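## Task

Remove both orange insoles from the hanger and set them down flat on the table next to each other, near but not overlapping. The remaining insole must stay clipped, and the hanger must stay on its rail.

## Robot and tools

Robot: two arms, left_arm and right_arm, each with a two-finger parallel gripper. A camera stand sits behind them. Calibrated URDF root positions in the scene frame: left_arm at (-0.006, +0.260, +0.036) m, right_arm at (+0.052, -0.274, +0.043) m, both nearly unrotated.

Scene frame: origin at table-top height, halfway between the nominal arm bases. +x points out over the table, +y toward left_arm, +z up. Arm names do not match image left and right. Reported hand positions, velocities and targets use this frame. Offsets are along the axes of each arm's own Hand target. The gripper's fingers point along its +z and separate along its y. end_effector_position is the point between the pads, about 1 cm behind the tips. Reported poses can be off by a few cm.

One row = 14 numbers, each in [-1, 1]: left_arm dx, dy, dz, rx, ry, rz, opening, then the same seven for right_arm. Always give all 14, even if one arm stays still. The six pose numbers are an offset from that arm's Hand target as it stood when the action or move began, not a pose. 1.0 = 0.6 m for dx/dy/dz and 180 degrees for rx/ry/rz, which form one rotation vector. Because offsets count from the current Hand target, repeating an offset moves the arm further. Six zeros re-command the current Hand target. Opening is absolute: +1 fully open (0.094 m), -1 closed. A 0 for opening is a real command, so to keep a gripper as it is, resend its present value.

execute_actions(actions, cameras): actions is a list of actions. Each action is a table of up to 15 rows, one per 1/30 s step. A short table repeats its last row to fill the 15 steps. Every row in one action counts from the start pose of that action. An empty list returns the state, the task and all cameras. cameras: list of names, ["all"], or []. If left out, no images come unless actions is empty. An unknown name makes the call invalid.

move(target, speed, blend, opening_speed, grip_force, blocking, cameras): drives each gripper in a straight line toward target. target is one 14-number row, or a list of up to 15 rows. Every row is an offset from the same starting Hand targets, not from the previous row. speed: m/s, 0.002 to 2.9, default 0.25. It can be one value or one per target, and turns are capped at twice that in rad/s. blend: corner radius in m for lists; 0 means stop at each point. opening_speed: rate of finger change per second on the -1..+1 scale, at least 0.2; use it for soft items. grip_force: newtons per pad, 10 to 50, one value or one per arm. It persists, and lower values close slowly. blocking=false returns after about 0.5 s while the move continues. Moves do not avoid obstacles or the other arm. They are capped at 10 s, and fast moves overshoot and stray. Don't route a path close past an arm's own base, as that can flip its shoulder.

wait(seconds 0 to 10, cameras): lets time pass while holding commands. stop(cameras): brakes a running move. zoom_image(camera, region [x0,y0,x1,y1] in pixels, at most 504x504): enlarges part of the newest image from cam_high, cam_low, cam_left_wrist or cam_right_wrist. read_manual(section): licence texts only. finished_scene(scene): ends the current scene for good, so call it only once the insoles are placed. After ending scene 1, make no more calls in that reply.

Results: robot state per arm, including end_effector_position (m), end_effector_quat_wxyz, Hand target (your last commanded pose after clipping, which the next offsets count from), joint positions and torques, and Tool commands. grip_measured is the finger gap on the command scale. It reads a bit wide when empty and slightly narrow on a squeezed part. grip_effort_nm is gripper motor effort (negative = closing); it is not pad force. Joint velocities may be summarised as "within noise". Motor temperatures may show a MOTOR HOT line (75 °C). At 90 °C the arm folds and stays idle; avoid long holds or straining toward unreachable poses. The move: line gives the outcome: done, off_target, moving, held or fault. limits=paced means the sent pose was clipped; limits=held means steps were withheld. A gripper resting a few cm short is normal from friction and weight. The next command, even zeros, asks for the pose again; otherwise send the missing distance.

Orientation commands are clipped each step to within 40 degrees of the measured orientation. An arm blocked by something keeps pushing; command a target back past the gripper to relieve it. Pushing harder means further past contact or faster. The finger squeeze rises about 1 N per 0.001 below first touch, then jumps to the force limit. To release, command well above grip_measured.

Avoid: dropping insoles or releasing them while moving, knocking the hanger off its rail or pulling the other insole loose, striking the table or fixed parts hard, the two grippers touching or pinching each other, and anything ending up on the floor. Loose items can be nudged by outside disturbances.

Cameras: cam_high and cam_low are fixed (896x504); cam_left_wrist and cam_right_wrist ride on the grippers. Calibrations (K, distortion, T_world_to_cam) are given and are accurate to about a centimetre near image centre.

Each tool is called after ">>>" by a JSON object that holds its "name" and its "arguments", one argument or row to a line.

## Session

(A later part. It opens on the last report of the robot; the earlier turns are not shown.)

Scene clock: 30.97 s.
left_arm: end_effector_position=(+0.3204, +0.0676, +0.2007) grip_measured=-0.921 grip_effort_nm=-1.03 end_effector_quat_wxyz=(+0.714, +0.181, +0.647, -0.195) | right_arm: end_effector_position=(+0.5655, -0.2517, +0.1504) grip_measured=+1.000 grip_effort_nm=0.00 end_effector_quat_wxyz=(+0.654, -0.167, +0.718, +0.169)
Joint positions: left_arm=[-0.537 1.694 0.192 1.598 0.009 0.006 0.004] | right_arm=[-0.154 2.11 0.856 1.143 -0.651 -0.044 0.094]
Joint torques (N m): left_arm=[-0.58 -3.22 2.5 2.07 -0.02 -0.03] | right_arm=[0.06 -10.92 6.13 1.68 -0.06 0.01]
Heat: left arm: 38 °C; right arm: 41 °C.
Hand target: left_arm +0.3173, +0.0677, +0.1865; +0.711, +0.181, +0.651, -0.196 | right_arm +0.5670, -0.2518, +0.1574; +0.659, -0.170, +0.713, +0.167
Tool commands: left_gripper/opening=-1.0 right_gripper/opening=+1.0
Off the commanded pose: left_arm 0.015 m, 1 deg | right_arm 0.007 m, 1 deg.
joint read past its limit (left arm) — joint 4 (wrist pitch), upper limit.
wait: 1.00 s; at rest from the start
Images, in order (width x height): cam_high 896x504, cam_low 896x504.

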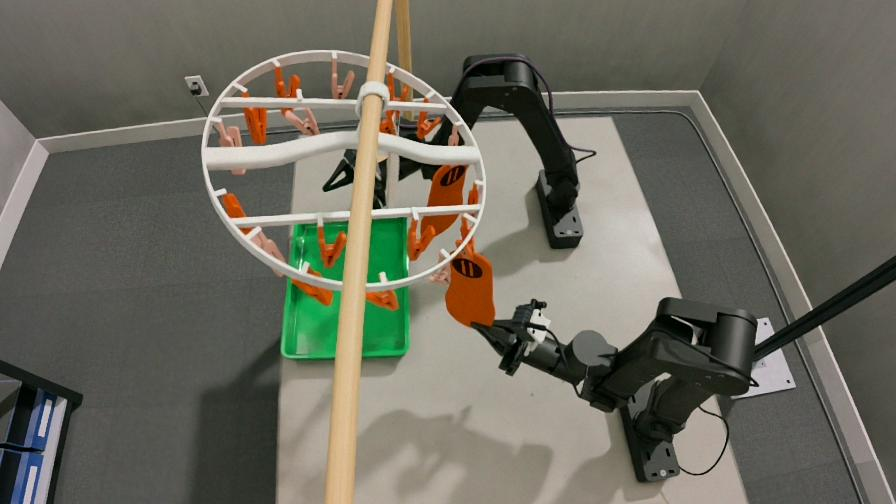

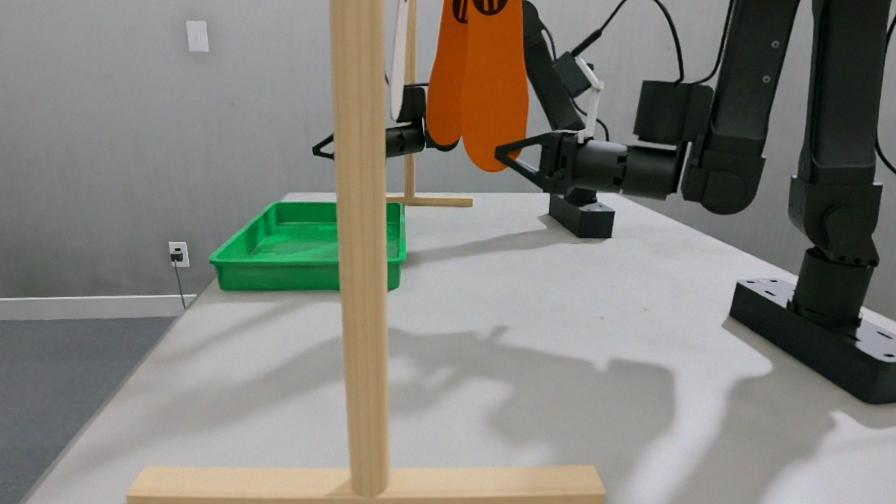

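>>> {"name": "move", "arguments": {
  "target": [0.096,0.011,-0.054,0,0.13,0,-1,0,0,0,0,0,0,1],
  "speed": 0.12,
  "cameras": ["cam_high","cam_low"]
}}

>>> {"name": "zoom_image", "arguments": {
  "camera": "cam_high",
  "region": [350, 140, 630, 340]
}}

Scene clock: 34.07 s.
left_arm: end_effector_position=(+0.2945, +0.0870, +0.1261) grip_measured=-0.921 grip_effort_nm=-1.03 end_effector_quat_wxyz=(+0.565, +0.216, +0.781, -0.157) | right_arm: end_effector_position=(+0.5655, -0.2517, +0.1504) grip_measured=+1.000 grip_effort_nm=0.00 end_effector_quat_wxyz=(+0.654, -0.167, +0.718, +0.169)
Joint positions: left_arm=[-0.514 1.371 0.153 0.9 0.032 0.008 0.004] | right_arm=[-0.154 2.11 0.856 1.143 -0.651 -0.044 0.094]
Joint torques (N m): left_arm=[0.75 -2.43 6.06 2.12 0.08 0.04] | right_arm=[0.08 -10.92 6.15 1.69 -0.05 0.01]
Heat: left arm: 38 °C; right arm: 41 °C.
Hand target: left_arm +0.2975, +0.0875, +0.1264; +0.565, +0.217, +0.781, -0.155 | right_arm +0.5670, -0.2518, +0.1574; +0.659, -0.170, +0.713, +0.167
Off the commanded pose: left_arm 0.003 m, 0 deg | right_arm 0.007 m, 1 deg.
move: done
Images, in order (width x height): cam_high 896x504, cam_low 896x504.

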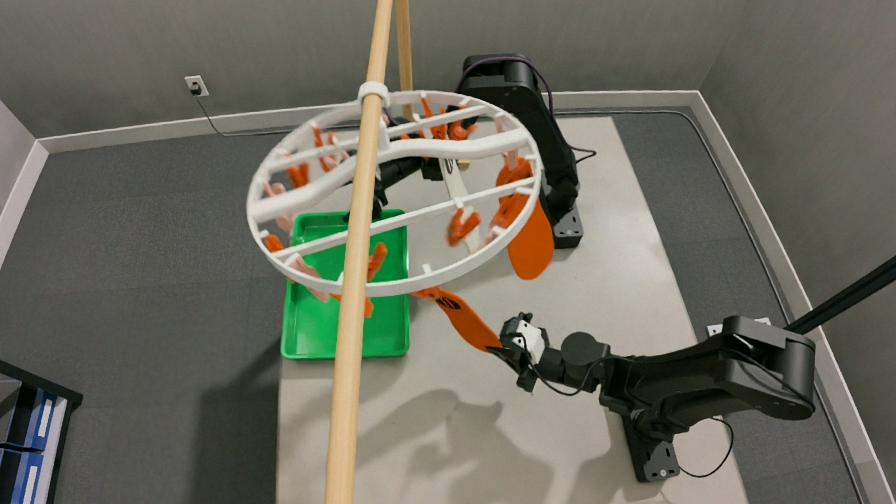

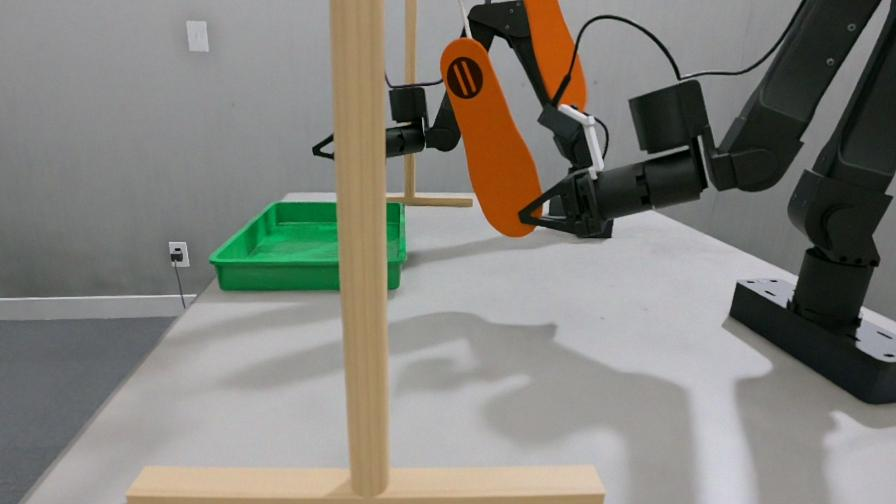

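Scaled by 1.800 from the camera's 896x504 image, which has a finer 1280x720 frame.

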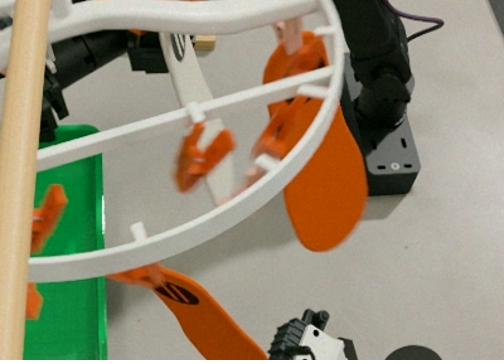

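>>> {"name": "move", "arguments": {
  "target": [
    [-0.038,0.286,-0.065,-0.117,0.131,0.431,-1,0,0,0,0,0,0,1],
    [0.038,0.429,0.023,-0.117,0.131,0.431,-1,0,0,0,0,0,0,1]
  ],
  "speed": 0.3,
  "blend": 0.03,
  "cameras": ["all"]
}}

Scene clock: 43.77 s.
left_arm: end_effector_position=(+0.4286, +0.3046, +0.0983) grip_measured=-0.921 grip_effort_nm=-1.03 end_effector_quat_wxyz=(+0.400, +0.581, +0.583, +0.404) | right_arm: end_effector_position=(+0.5655, -0.2517, +0.1504) grip_measured=+1.000 grip_effort_nm=0.00 end_effector_quat_wxyz=(+0.654, -0.167, +0.718, +0.169)
Joint positions: left_arm=[0.152 1.824 0.499 0.959 0.142 1.628 0.004] | right_arm=[-0.154 2.11 0.856 1.143 -0.651 -0.044 0.094]
Joint torques (N m): left_arm=[0.23 -5.12 6.27 2.14 0.16 -0.03] | right_arm=[0.08 -10.92 6.15 1.69 -0.06 0.01]
Heat: left arm: 38 °C; right arm: 42 °C.
Hand target: left_arm +0.4348, +0.3054, +0.1009; +0.406, +0.579, +0.580, +0.405 | right_arm +0.5670, -0.2518, +0.1574; +0.659, -0.170, +0.713, +0.167
Off the commanded pose: left_arm 0.007 m, 1 deg | right_arm 0.007 m, 1 deg.
move: done
camera_calibration:
cam_left_wrist: T_world_to_cam=[[-0.3163, 0.0106044, -0.9486, 0.234378], [-0.65198, 0.723931, 0.225489, 0.0633517], [0.689112, 0.689791, -0.222066, -0.371892], [0, 0, 0, 1]] pos_world=[0.371713, 0.20818, 0.125462]
cam_right_wrist: T_world_to_cam=[[0.482112, -0.876101, -0.00390101, -0.486261], [-0.655587, -0.357804, -0.664967, 0.403471], [0.581183, 0.323146, -0.746862, -0.0190017], [0, 0, 0, 1]] pos_world=[0.509986, -0.275509, 0.252207]

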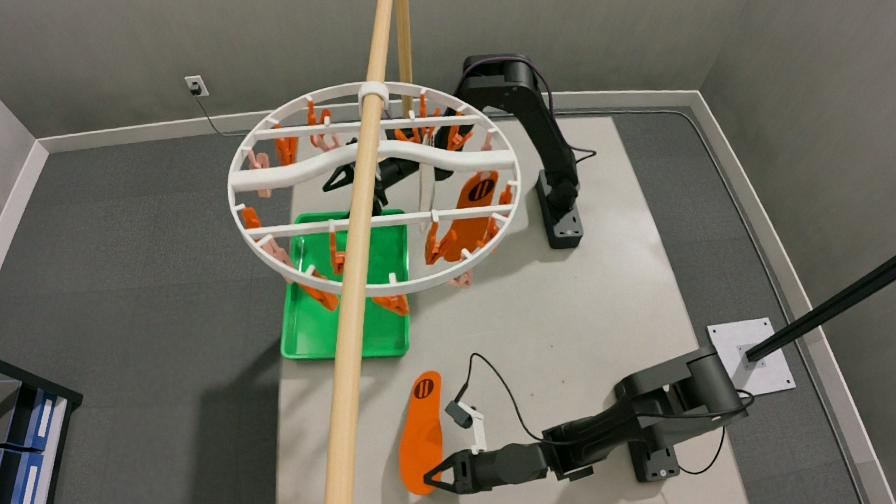

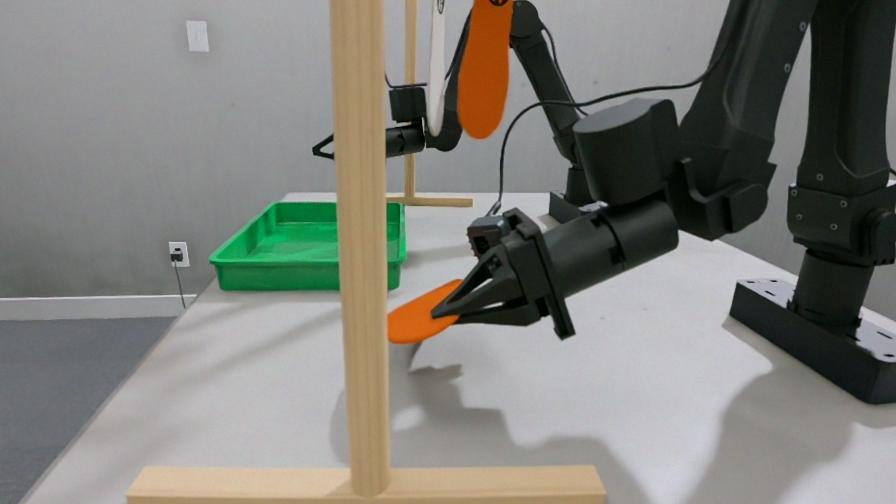

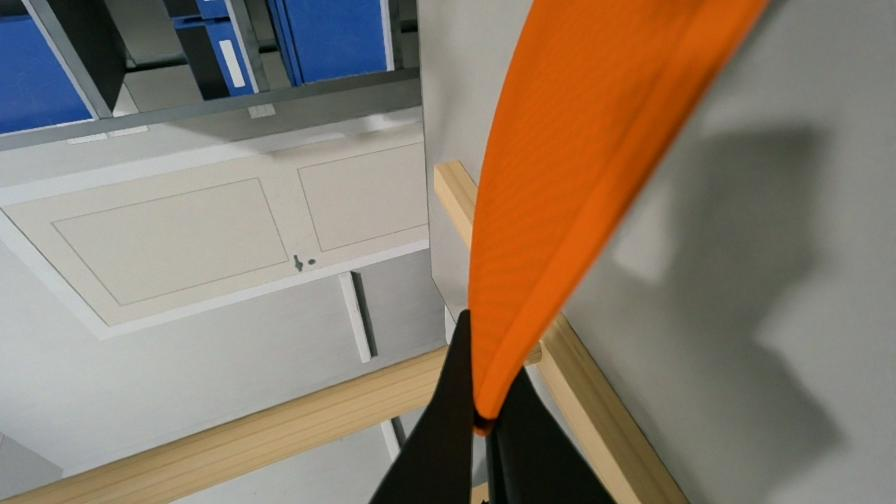

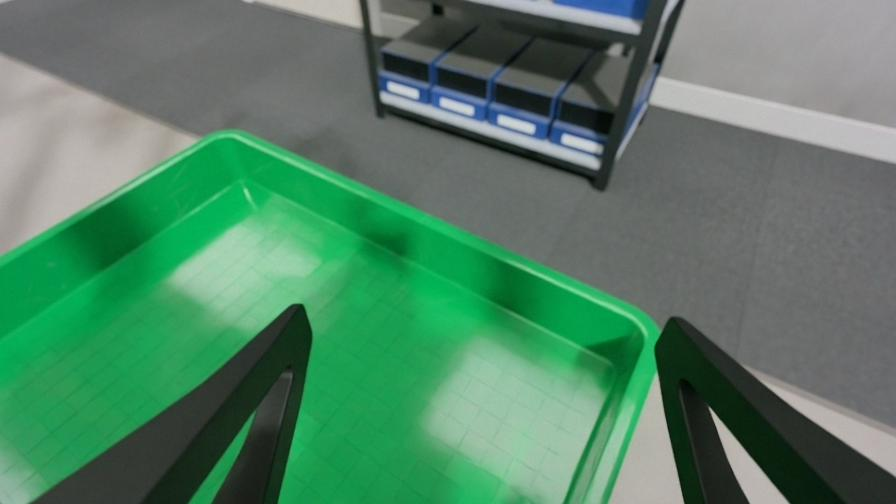

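>>> {"name": "move", "arguments": {
  "target": [0,-0.102,0.037,0,0,0,-1,0,0,0,0,0,0,1],
  "speed": 0.1,
  "cameras": ["cam_low","cam_left_wrist"]
}}

>>> {"name": "zoom_image", "arguments": {
  "camera": "cam_low",
  "region": [340, 220, 640, 420]
}}

Scene clock: 45.83 s.
left_arm: end_effector_position=(+0.4322, +0.3050, +0.0391) grip_measured=-0.921 grip_effort_nm=-1.03 end_effector_quat_wxyz=(+0.403, +0.579, +0.580, +0.408) | right_arm: end_effector_position=(+0.5655, -0.2517, +0.1504) grip_measured=+1.000 grip_effort_nm=0.00 end_effector_quat_wxyz=(+0.654, -0.167, +0.718, +0.169)
Joint positions: left_arm=[0.152 2.161 0.507 1.3 0.143 1.629 0.004] | right_arm=[-0.154 2.11 0.856 1.143 -0.651 -0.044 0.094]
Joint torques (N m): left_arm=[0.32 -5.82 3.86 2.21 0.14 -0.04] | right_arm=[0.06 -10.93 6.13 1.69 -0.06 0.01]
Heat: left arm: 38 °C; right arm: 42 °C.
Hand target: left_arm +0.4347, +0.3054, +0.0358; +0.406, +0.579, +0.580, +0.405 | right_arm +0.5670, -0.2518, +0.1574; +0.659, -0.170, +0.713, +0.167
Off the commanded pose: left_arm 0.004 m, 0 deg | right_arm 0.007 m, 1 deg.
move: done
camera_calibration:
cam_left_wrist: T_world_to_cam=[[-0.304041, 0.0132074, -0.952567, 0.173272], [-0.653881, 0.724285, 0.218748, 0.0797587], [0.69282, 0.689374, -0.211577, -0.389682], [0, 0, 0, 1]] pos_world=[0.374814, 0.20858, 0.0651585]
Images, in order (width x height): cam_low 896x504, cam_left_wrist 896x504.

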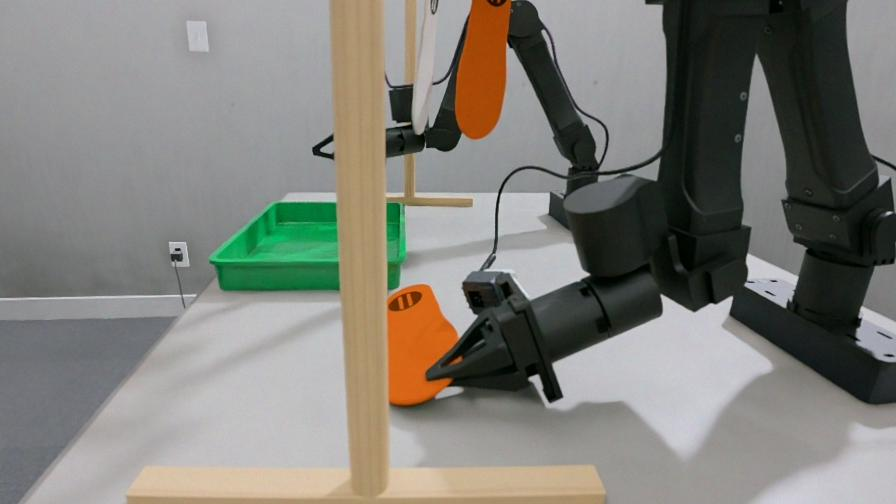

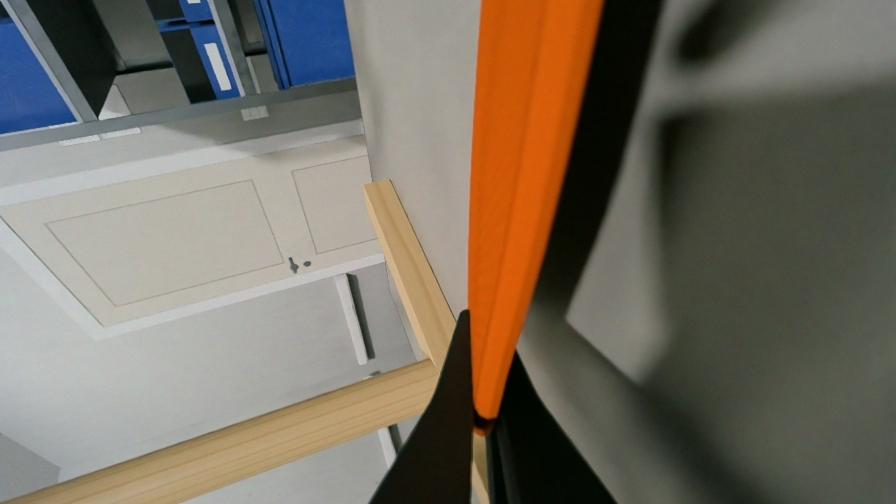

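Scaled by 1.680 from the camera's 896x504 image, which has a finer 1280x720 frame.

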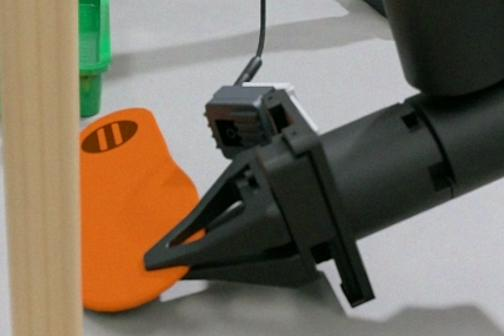

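>>> {"name": "move", "arguments": {
  "target": [
    [0,-0.017,0.006,0,0,0,-1,0,0,0,0,0,0,1],
    [0,-0.017,0.006,0,0,0,-0.6,0,0,0,0,0,0,1]
  ],
  "speed": 0.06,
  "opening_speed": 0.5,
  "cameras": ["cam_low","cam_left_wrist"]
}}

>>> {"name": "zoom_image", "arguments": {
  "camera": "cam_low",
  "region": [340, 220, 640, 420]
}}

Scene clock: 48.13 s.
left_arm: end_effector_position=(+0.4337, +0.3048, +0.0316) grip_measured=-0.603 grip_effort_nm=0.17 end_effector_quat_wxyz=(+0.407, +0.577, +0.576, +0.412) | right_arm: end_effector_position=(+0.5655, -0.2517, +0.1504) grip_measured=+1.000 grip_effort_nm=0.00 end_effector_quat_wxyz=(+0.654, -0.167, +0.718, +0.169)
Joint positions: left_arm=[0.152 2.22 0.517 1.363 0.145 1.629 0.019] | right_arm=[-0.154 2.11 0.856 1.143 -0.651 -0.044 0.094]
Joint torques (N m): left_arm=[0.16 -6.06 3.41 2.1 0.12 -0.04] | right_arm=[0.08 -10.93 6.15 1.69 -0.06 0.01]
Heat: left arm: 38 °C; right arm: 42 °C.
Hand target: left_arm +0.4346, +0.3053, +0.0250; +0.406, +0.579, +0.580, +0.405 | right_arm +0.5670, -0.2518, +0.1574; +0.659, -0.170, +0.713, +0.167
Off the commanded pose: left_arm 0.007 m, 1 deg | right_arm 0.007 m, 1 deg.
move: done
camera_calibration:
cam_left_wrist: T_world_to_cam=[[-0.290973, 0.0152859, -0.956609, 0.160457], [-0.65519, 0.725434, 0.210882, 0.0829491], [0.69718, 0.688122, -0.201067, -0.394127], [0, 0, 0, 1]] pos_world=[0.375814, 0.208581, 0.0567559]
Images, in order (width x height): cam_low 896x504, cam_left_wrist 896x504.

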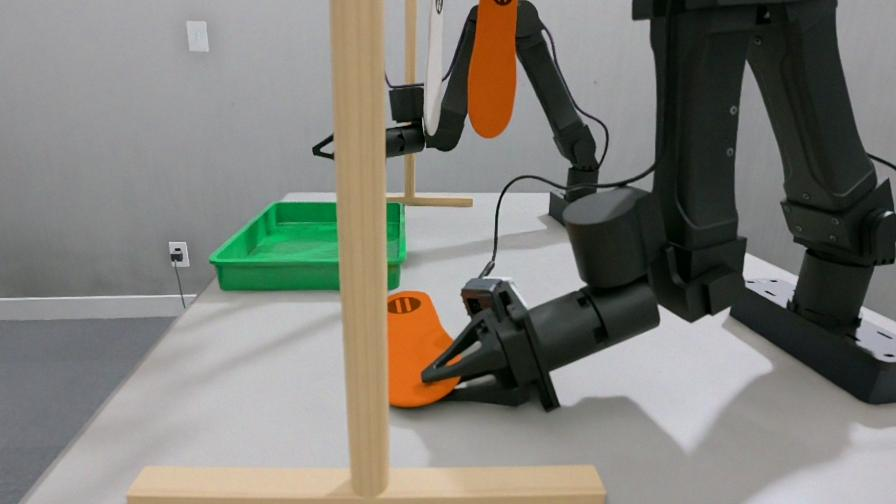

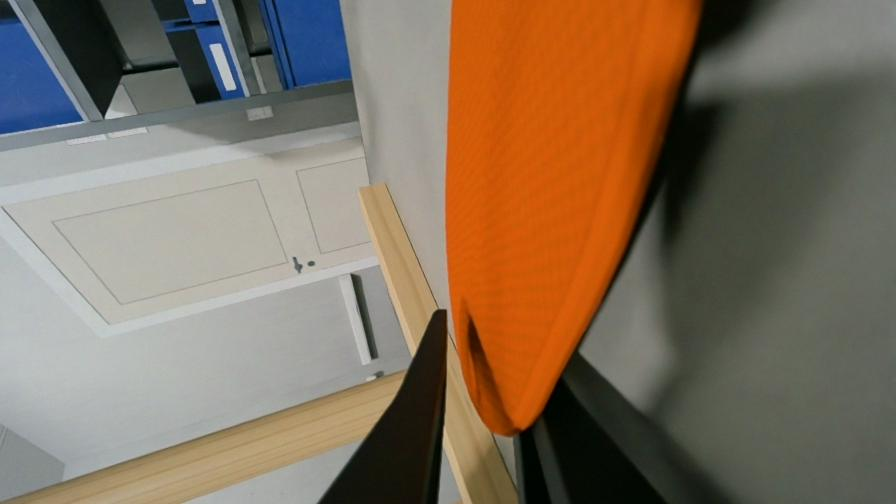

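Scaled by 1.680 from the camera's 896x504 image, which has a finer 1280x720 frame.

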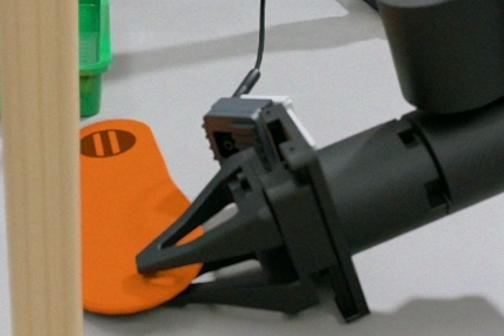

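>>> {"name": "move", "arguments": {
  "target": [
    [0,0,-0.183,0,0,0,-0.6,0,0,0,0,0,0,1],
    [0.225,0.192,-0.327,-0.157,0.139,-0.547,1,0,0,0,0,0,0,1]
  ],
  "speed": [0.15,0.35],
  "cameras": ["all"]
}}

>>> {"name": "zoom_image", "arguments": {
  "camera": "cam_high",
  "region": [380, 120, 660, 320]
}}

>>> {"name": "zoom_image", "arguments": {
  "camera": "cam_low",
  "region": [380, 0, 680, 200]
}}

Scene clock: 56.40 s.
left_arm: end_effector_position=(+0.2870, +0.4349, +0.1834) grip_measured=+0.997 grip_effort_nm=0.17 end_effector_quat_wxyz=(+0.547, -0.238, +0.784, +0.172) | right_arm: end_effector_position=(+0.5655, -0.2517, +0.1504) grip_measured=+1.000 grip_effort_nm=0.00 end_effector_quat_wxyz=(+0.654, -0.167, +0.718, +0.169)
Joint positions: left_arm=[0.468 1.008 0.321 0.335 -0.117 -0.033 0.094] | right_arm=[-0.154 2.11 0.856 1.143 -0.651 -0.044 0.094]
Joint torques (N m): left_arm=[0.51 -2.74 9.58 2.07 -0.04 -0.02] | right_arm=[0.08 -10.92 6.13 1.69 -0.06 0.01]
Heat: left arm: 37 °C; right arm: 42 °C.
Hand target: left_arm +0.2895, +0.4404, +0.2002; +0.561, -0.243, +0.771, +0.177 | right_arm +0.5670, -0.2518, +0.1574; +0.659, -0.170, +0.713, +0.167
Off the commanded pose: left_arm 0.018 m, 2 deg | right_arm 0.007 m, 1 deg.
move: off_target (left_arm); target 2's new opening was sent with left_arm's hand 0.018 m and 2 deg from that target
camera_calibration:
cam_left_wrist: T_world_to_cam=[[0.588999, -0.807512, -0.0317025, 0.196767], [-0.729278, -0.514215, -0.451371, 0.542314], [0.348186, 0.288977, -0.891773, 0.049624], [0, 0, 0, 1]] pos_world=[0.262324, 0.423418, 0.295276]
cam_right_wrist: T_world_to_cam=[[0.482112, -0.876101, -0.00390101, -0.486261], [-0.655587, -0.357804, -0.664967, 0.403471], [0.581183, 0.323146, -0.746862, -0.0190017], [0, 0, 0, 1]] pos_world=[0.509986, -0.275509, 0.252207]

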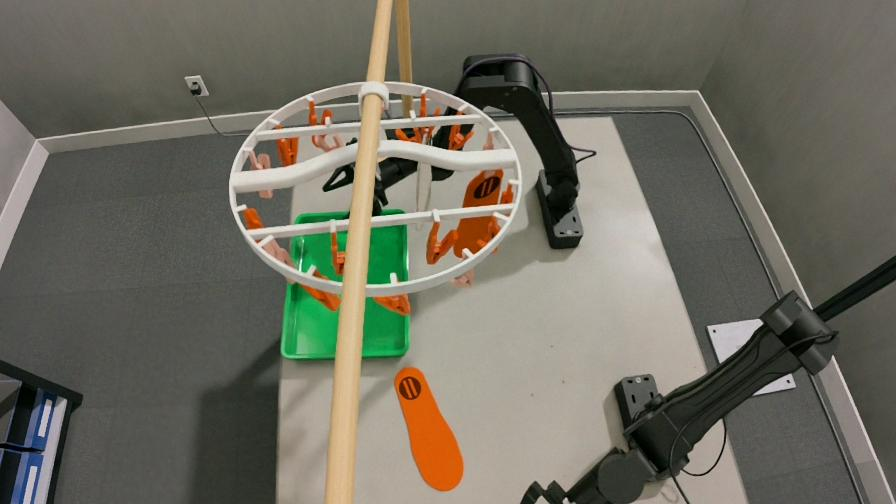

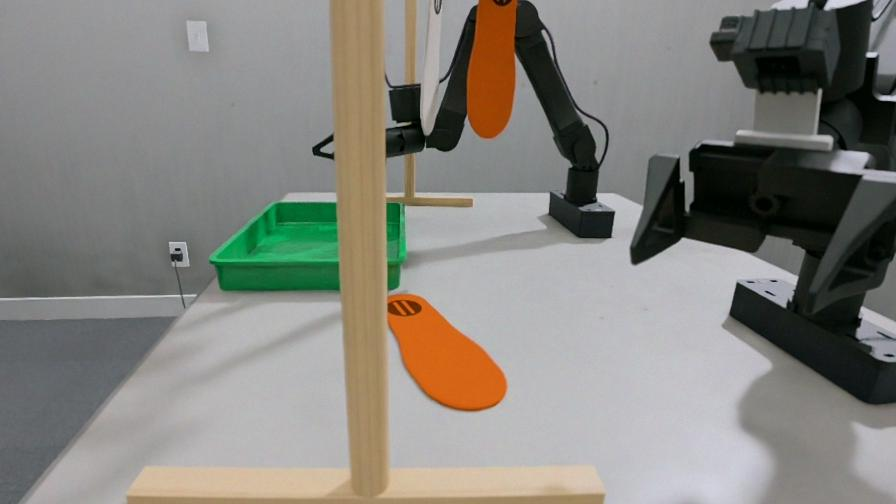

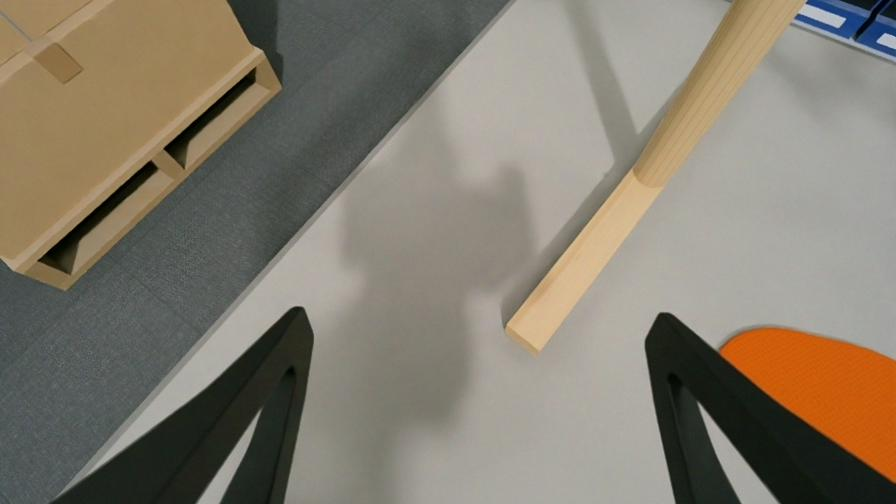

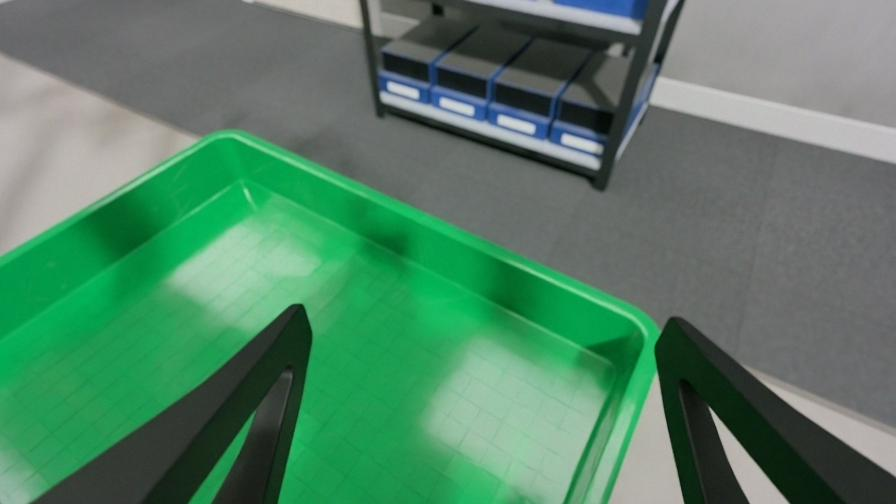

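Scaled by 1.800 from the camera's 896x504 image, which has a finer 1280x720 frame.

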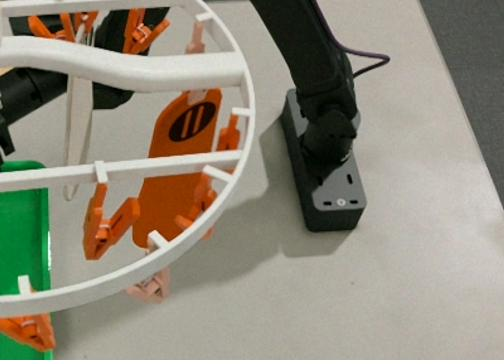

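Scaled by 1.680 from the camera's 896x504 image, which has a finer 1280x720 frame.

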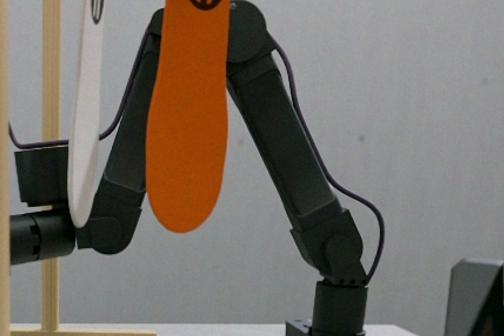

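>>> {"name": "move", "arguments": {
  "target": [
    [0.039,-0.298,-0.121,0.187,-0.007,0.055,1,0,0,0,0,0,0,1],
    [0.128,-0.533,-0.502,0.373,-0.014,0.11,1,0,0,0,0,0,0,1]
  ],
  "speed": 0.35,
  "blend": 0.05,
  "cameras": ["cam_left_wrist","cam_high"]
}}

Scene clock: 63.57 s.
left_arm: end_effector_position=(+0.2163, +0.0055, +0.2059) grip_measured=+0.997 grip_effort_nm=0.16 end_effector_quat_wxyz=(+0.570, +0.249, +0.763, -0.174) | right_arm: end_effector_position=(+0.5655, -0.2517, +0.1504) grip_measured=+1.000 grip_effort_nm=0.00 end_effector_quat_wxyz=(+0.654, -0.167, +0.718, +0.169)
Joint positions: left_arm=[-1.101 0.986 0.363 0.296 -0.46 -0.131 0.094] | right_arm=[-0.154 2.11 0.856 1.143 -0.651 -0.044 0.094]
Joint torques (N m): left_arm=[-0.42 -1.37 9.54 2.21 -0.11 -0.09] | right_arm=[0.06 -10.92 6.15 1.69 -0.06 0.01]
Heat: left arm: 38 °C; right arm: 42 °C.
Hand target: left_arm +0.2190, +0.0004, +0.2200; +0.580, +0.238, +0.757, -0.184 | right_arm +0.5670, -0.2518, +0.1574; +0.659, -0.170, +0.713, +0.167
Off the commanded pose: left_arm 0.015 m, 2 deg | right_arm 0.007 m, 1 deg.
move: off_target (left_arm)
camera_calibration:
cam_left_wrist: T_world_to_cam=[[-0.54868, -0.835146, -0.0384781, 0.139941], [-0.712709, 0.491307, -0.500663, 0.28121], [0.437032, -0.24728, -0.864786, 0.196595], [0, 0, 0, 1]] pos_world=[0.191285, 0.027325, 0.316189]
Images, in order (width x height): cam_high 896x504, cam_left_wrist 896x504.

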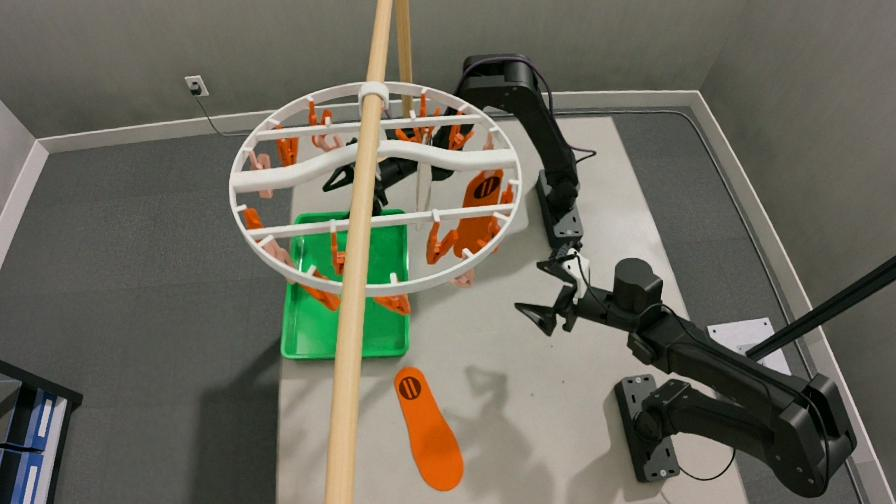

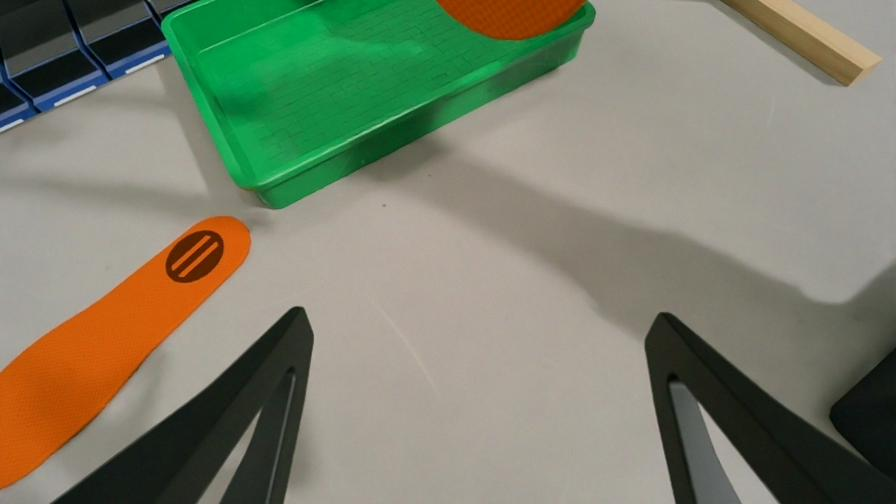

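>>> {"name": "move", "arguments": {
  "target": [0,0,0,0,-0.14,0,1,0,0,0,0,0,0,1],
  "speed": 0.4,
  "cameras": ["cam_left_wrist"]
}}

Scene clock: 65.63 s.
left_arm: end_effector_position=(+0.2198, -0.0001, +0.2238) grip_measured=+0.997 grip_effort_nm=0.16 end_effector_quat_wxyz=(+0.720, +0.192, +0.625, -0.232) | right_arm: end_effector_position=(+0.5655, -0.2517, +0.1504) grip_measured=+1.000 grip_effort_nm=0.00 end_effector_quat_wxyz=(+0.654, -0.167, +0.718, +0.169)
Joint positions: left_arm=[-1.115 1.532 0.117 1.58 -0.493 0.067 0.094] | right_arm=[-0.154 2.11 0.856 1.143 -0.651 -0.044 0.094]
Joint torques (N m): left_arm=[0.09 -2.77 3.44 2.16 0.1 0.04] | right_arm=[0.06 -10.92 6.13 1.69 -0.06 0.01]
Heat: left arm: 38 °C; right arm: 42 °C.
Hand target: left_arm +0.2190, +0.0005, +0.2199; +0.731, +0.192, +0.612, -0.231 | right_arm +0.5670, -0.2518, +0.1574; +0.659, -0.170, +0.713, +0.167
Off the commanded pose: left_arm 0.004 m, 2 deg | right_arm 0.007 m, 1 deg.
joint sent to its limit (left arm) — joint 4 (wrist pitch), upper limit. The joint targets still meet the commanded pose.
move: done
camera_calibration:
cam_left_wrist: T_world_to_cam=[[-0.539666, -0.841834, 0.00879204, 0.125335], [-0.485383, 0.302592, -0.820269, 0.316856], [0.68787, -0.446938, -0.57191, 0.0884778], [0, 0, 0, 1]] pos_world=[0.160574, 0.0491774, 0.309407]
Images, in order (width x height): cam_left_wrist 896x504.

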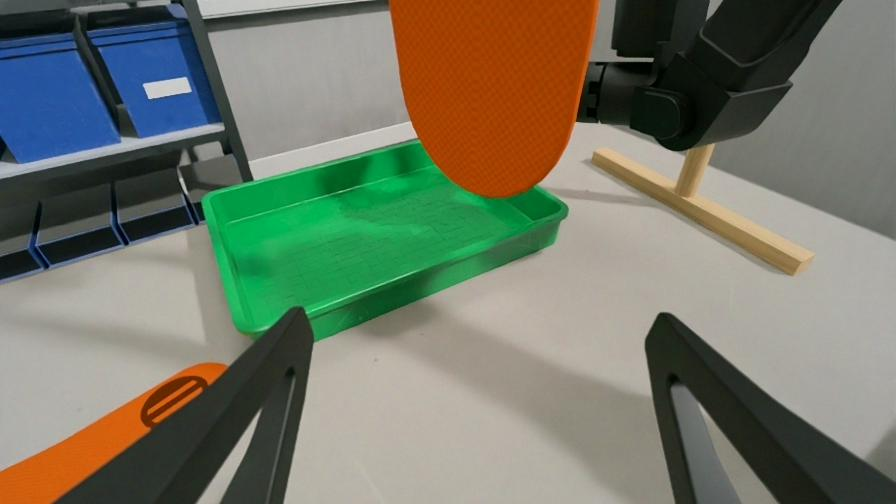

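>>> {"name": "move", "arguments": {
  "target": [
    [-0.039,0.183,0.065,0.212,0.012,-0.028,1,0,0,0,0,0,0,1],
    [-0.017,0.171,0.193,0.424,0.025,-0.056,1,0,0,0,0,0,0,1]
  ],
  "speed": 0.35,
  "blend": 0.03,
  "cameras": ["cam_left_wrist","cam_high","cam_low"]
}}

Scene clock: 70.77 s.
left_arm: end_effector_position=(+0.3664, +0.0223, +0.2518) grip_measured=+0.997 grip_effort_nm=0.16 end_effector_quat_wxyz=(+0.456, +0.536, +0.463, -0.539) | right_arm: end_effector_position=(+0.5655, -0.2517, +0.1504) grip_measured=+1.000 grip_effort_nm=0.00 end_effector_quat_wxyz=(+0.654, -0.167, +0.718, +0.169)
Joint positions: left_arm=[-0.156 2.111 1.15 1.525 1.579 -0.575 0.094] | right_arm=[-0.154 2.11 0.856 1.143 -0.651 -0.044 0.094]
Joint torques (N m): left_arm=[-0.44 -8.01 7.15 1.06 -0.17 0.07] | right_arm=[0.06 -10.93 6.13 1.68 -0.06 0.01]
Heat: left arm: 38 °C; right arm: 42 °C.
Hand target: left_arm +0.3697, +0.0202, +0.2503; +0.412, +0.560, +0.379, -0.611 | right_arm +0.5670, -0.2518, +0.1574; +0.659, -0.170, +0.713, +0.167
Off the commanded pose: left_arm 0.004 m, 14 deg | right_arm 0.007 m, 1 deg.
joint sent to its limit (left arm) — joint 5 (wrist yaw), upper limit. The joint targets are off in orientation, not in position.
move: off_target (left_arm)
camera_calibration:
cam_left_wrist: T_world_to_cam=[[-0.99332, 0.11539, 0.000929847, 0.369838], [0.0787399, 0.683672, -0.725529, 0.165195], [-0.0843542, -0.720609, -0.688191, 0.331902], [0, 0, 0, 1]] pos_world=[0.382358, 0.0835572, 0.347922]
Images, in order (width x height): cam_high 896x504, cam_low 896x504, cam_left_wrist 896x504.

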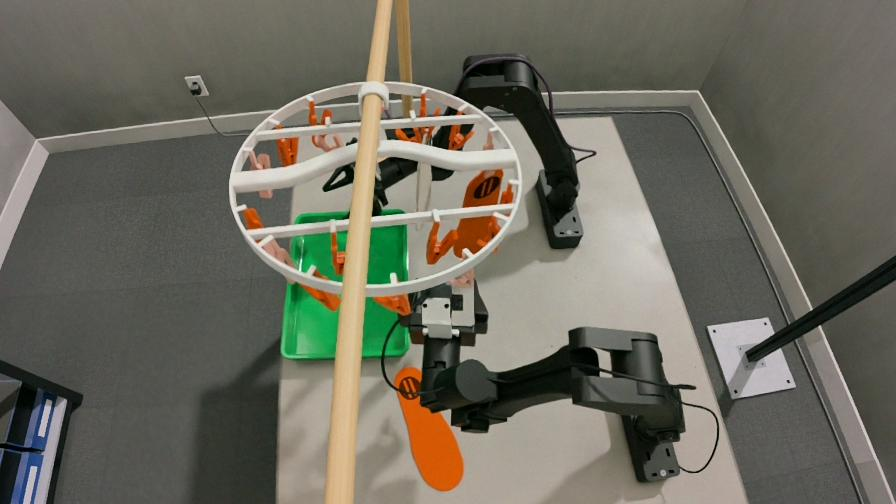

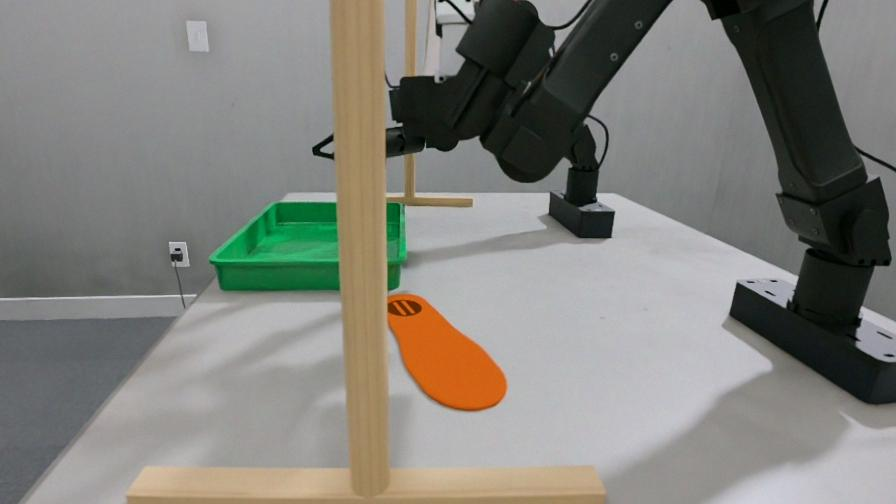

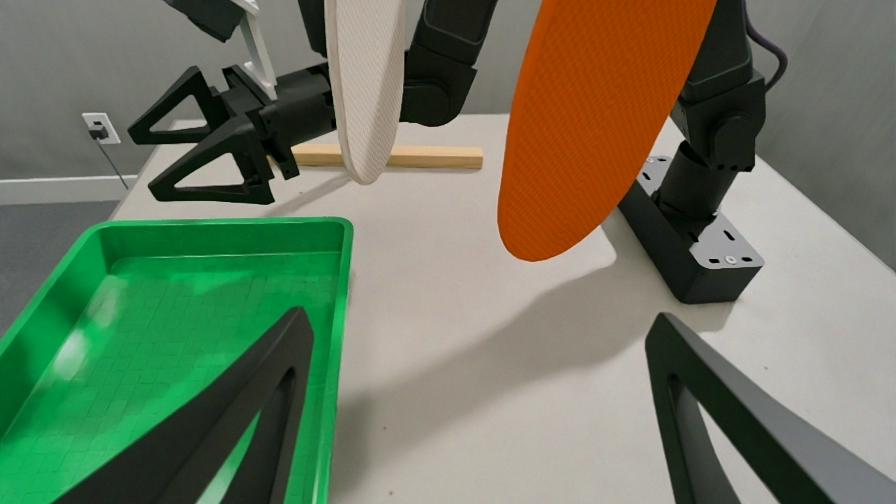

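>>> {"name": "move", "arguments": {
  "target": [
    [0.005,-0.177,-0.037,-0.371,0,0.032,1,0,0,0,0,0,0,1],
    [0.02,-0.235,0.13,-0.537,0,0.047,1,0,0,0,0,0,0,1],
    [0.043,-0.181,0.304,-0.631,0,0.055,1,0,0,0,0,0,0,1]
  ],
  "speed": 0.3,
  "blend": 0.03,
  "cameras": ["cam_left_wrist","cam_high","cam_low"]
}}

Scene clock: 78.53 s.
left_arm: end_effector_position=(+0.2004, -0.1042, +0.2400) grip_measured=+0.997 grip_effort_nm=0.15 end_effector_quat_wxyz=(+0.718, -0.001, +0.696, +0.007) | right_arm: end_effector_position=(+0.5655, -0.2517, +0.1504) grip_measured=+1.000 grip_effort_nm=0.00 end_effector_quat_wxyz=(+0.654, -0.167, +0.718, +0.169)
Joint positions: left_arm=[-1.509 2.032 0.943 1.571 -1.505 0.489 0.094] | right_arm=[-0.154 2.11 0.856 1.143 -0.651 -0.044 0.094]
Joint torques (N m): left_arm=[-0.1 -6.89 6.91 1.33 0.23 0.03] | right_arm=[0.06 -10.92 6.13 1.69 -0.05 0.01]
Heat: left arm: 38 °C; right arm: 42 °C.
Hand target: left_arm +0.2004, -0.1098, +0.2404; +0.737, -0.012, +0.676, +0.014 | right_arm +0.5670, -0.2518, +0.1574; +0.659, -0.170, +0.713, +0.167
Off the commanded pose: left_arm 0.006 m, 4 deg | right_arm 0.007 m, 1 deg.
move: off_target (left_arm)
camera_calibration:
cam_left_wrist: T_world_to_cam=[[0.0516805, -0.998536, -0.0159844, -0.101808], [-0.661662, -0.0222477, -0.749472, 0.33679], [0.748019, 0.0493093, -0.661843, 0.125755], [0, 0, 0, 1]] pos_world=[0.134035, -0.100367, 0.334017]
Images, in order (width x height): cam_high 896x504, cam_low 896x504, cam_left_wrist 896x504.

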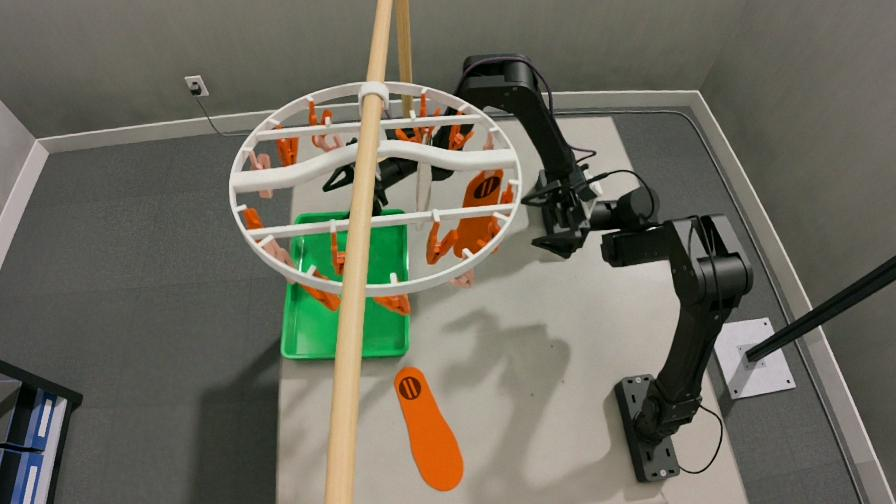

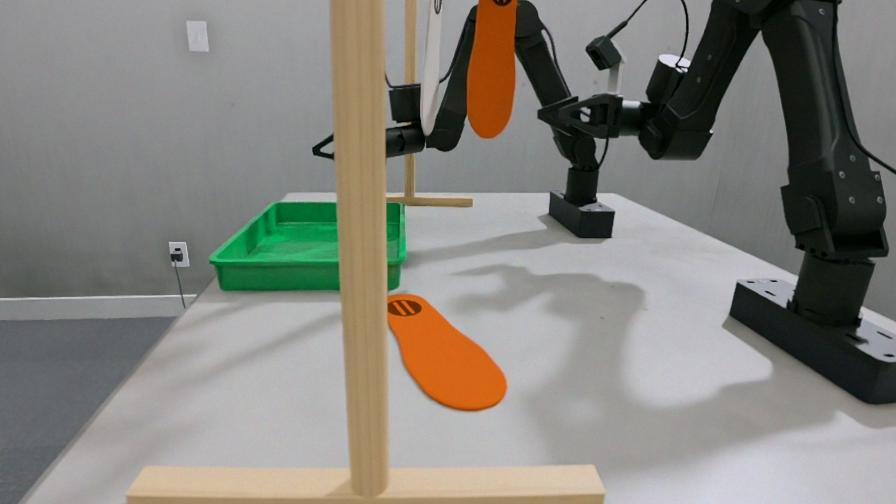

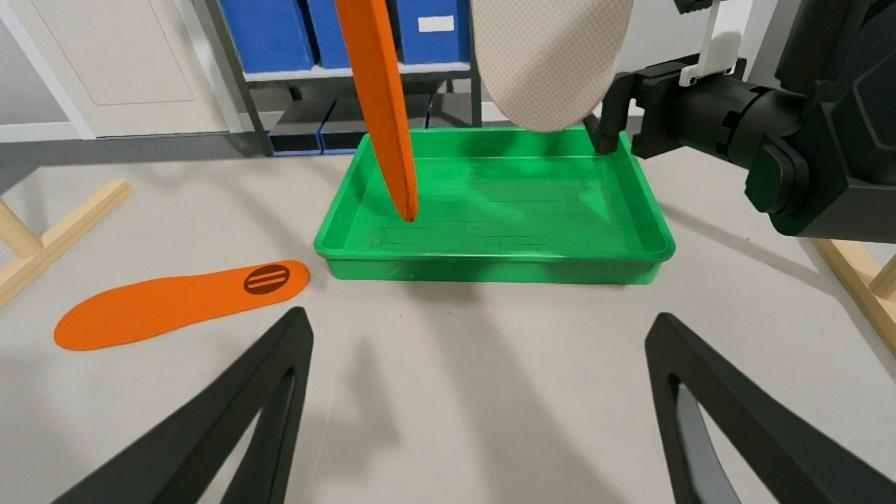

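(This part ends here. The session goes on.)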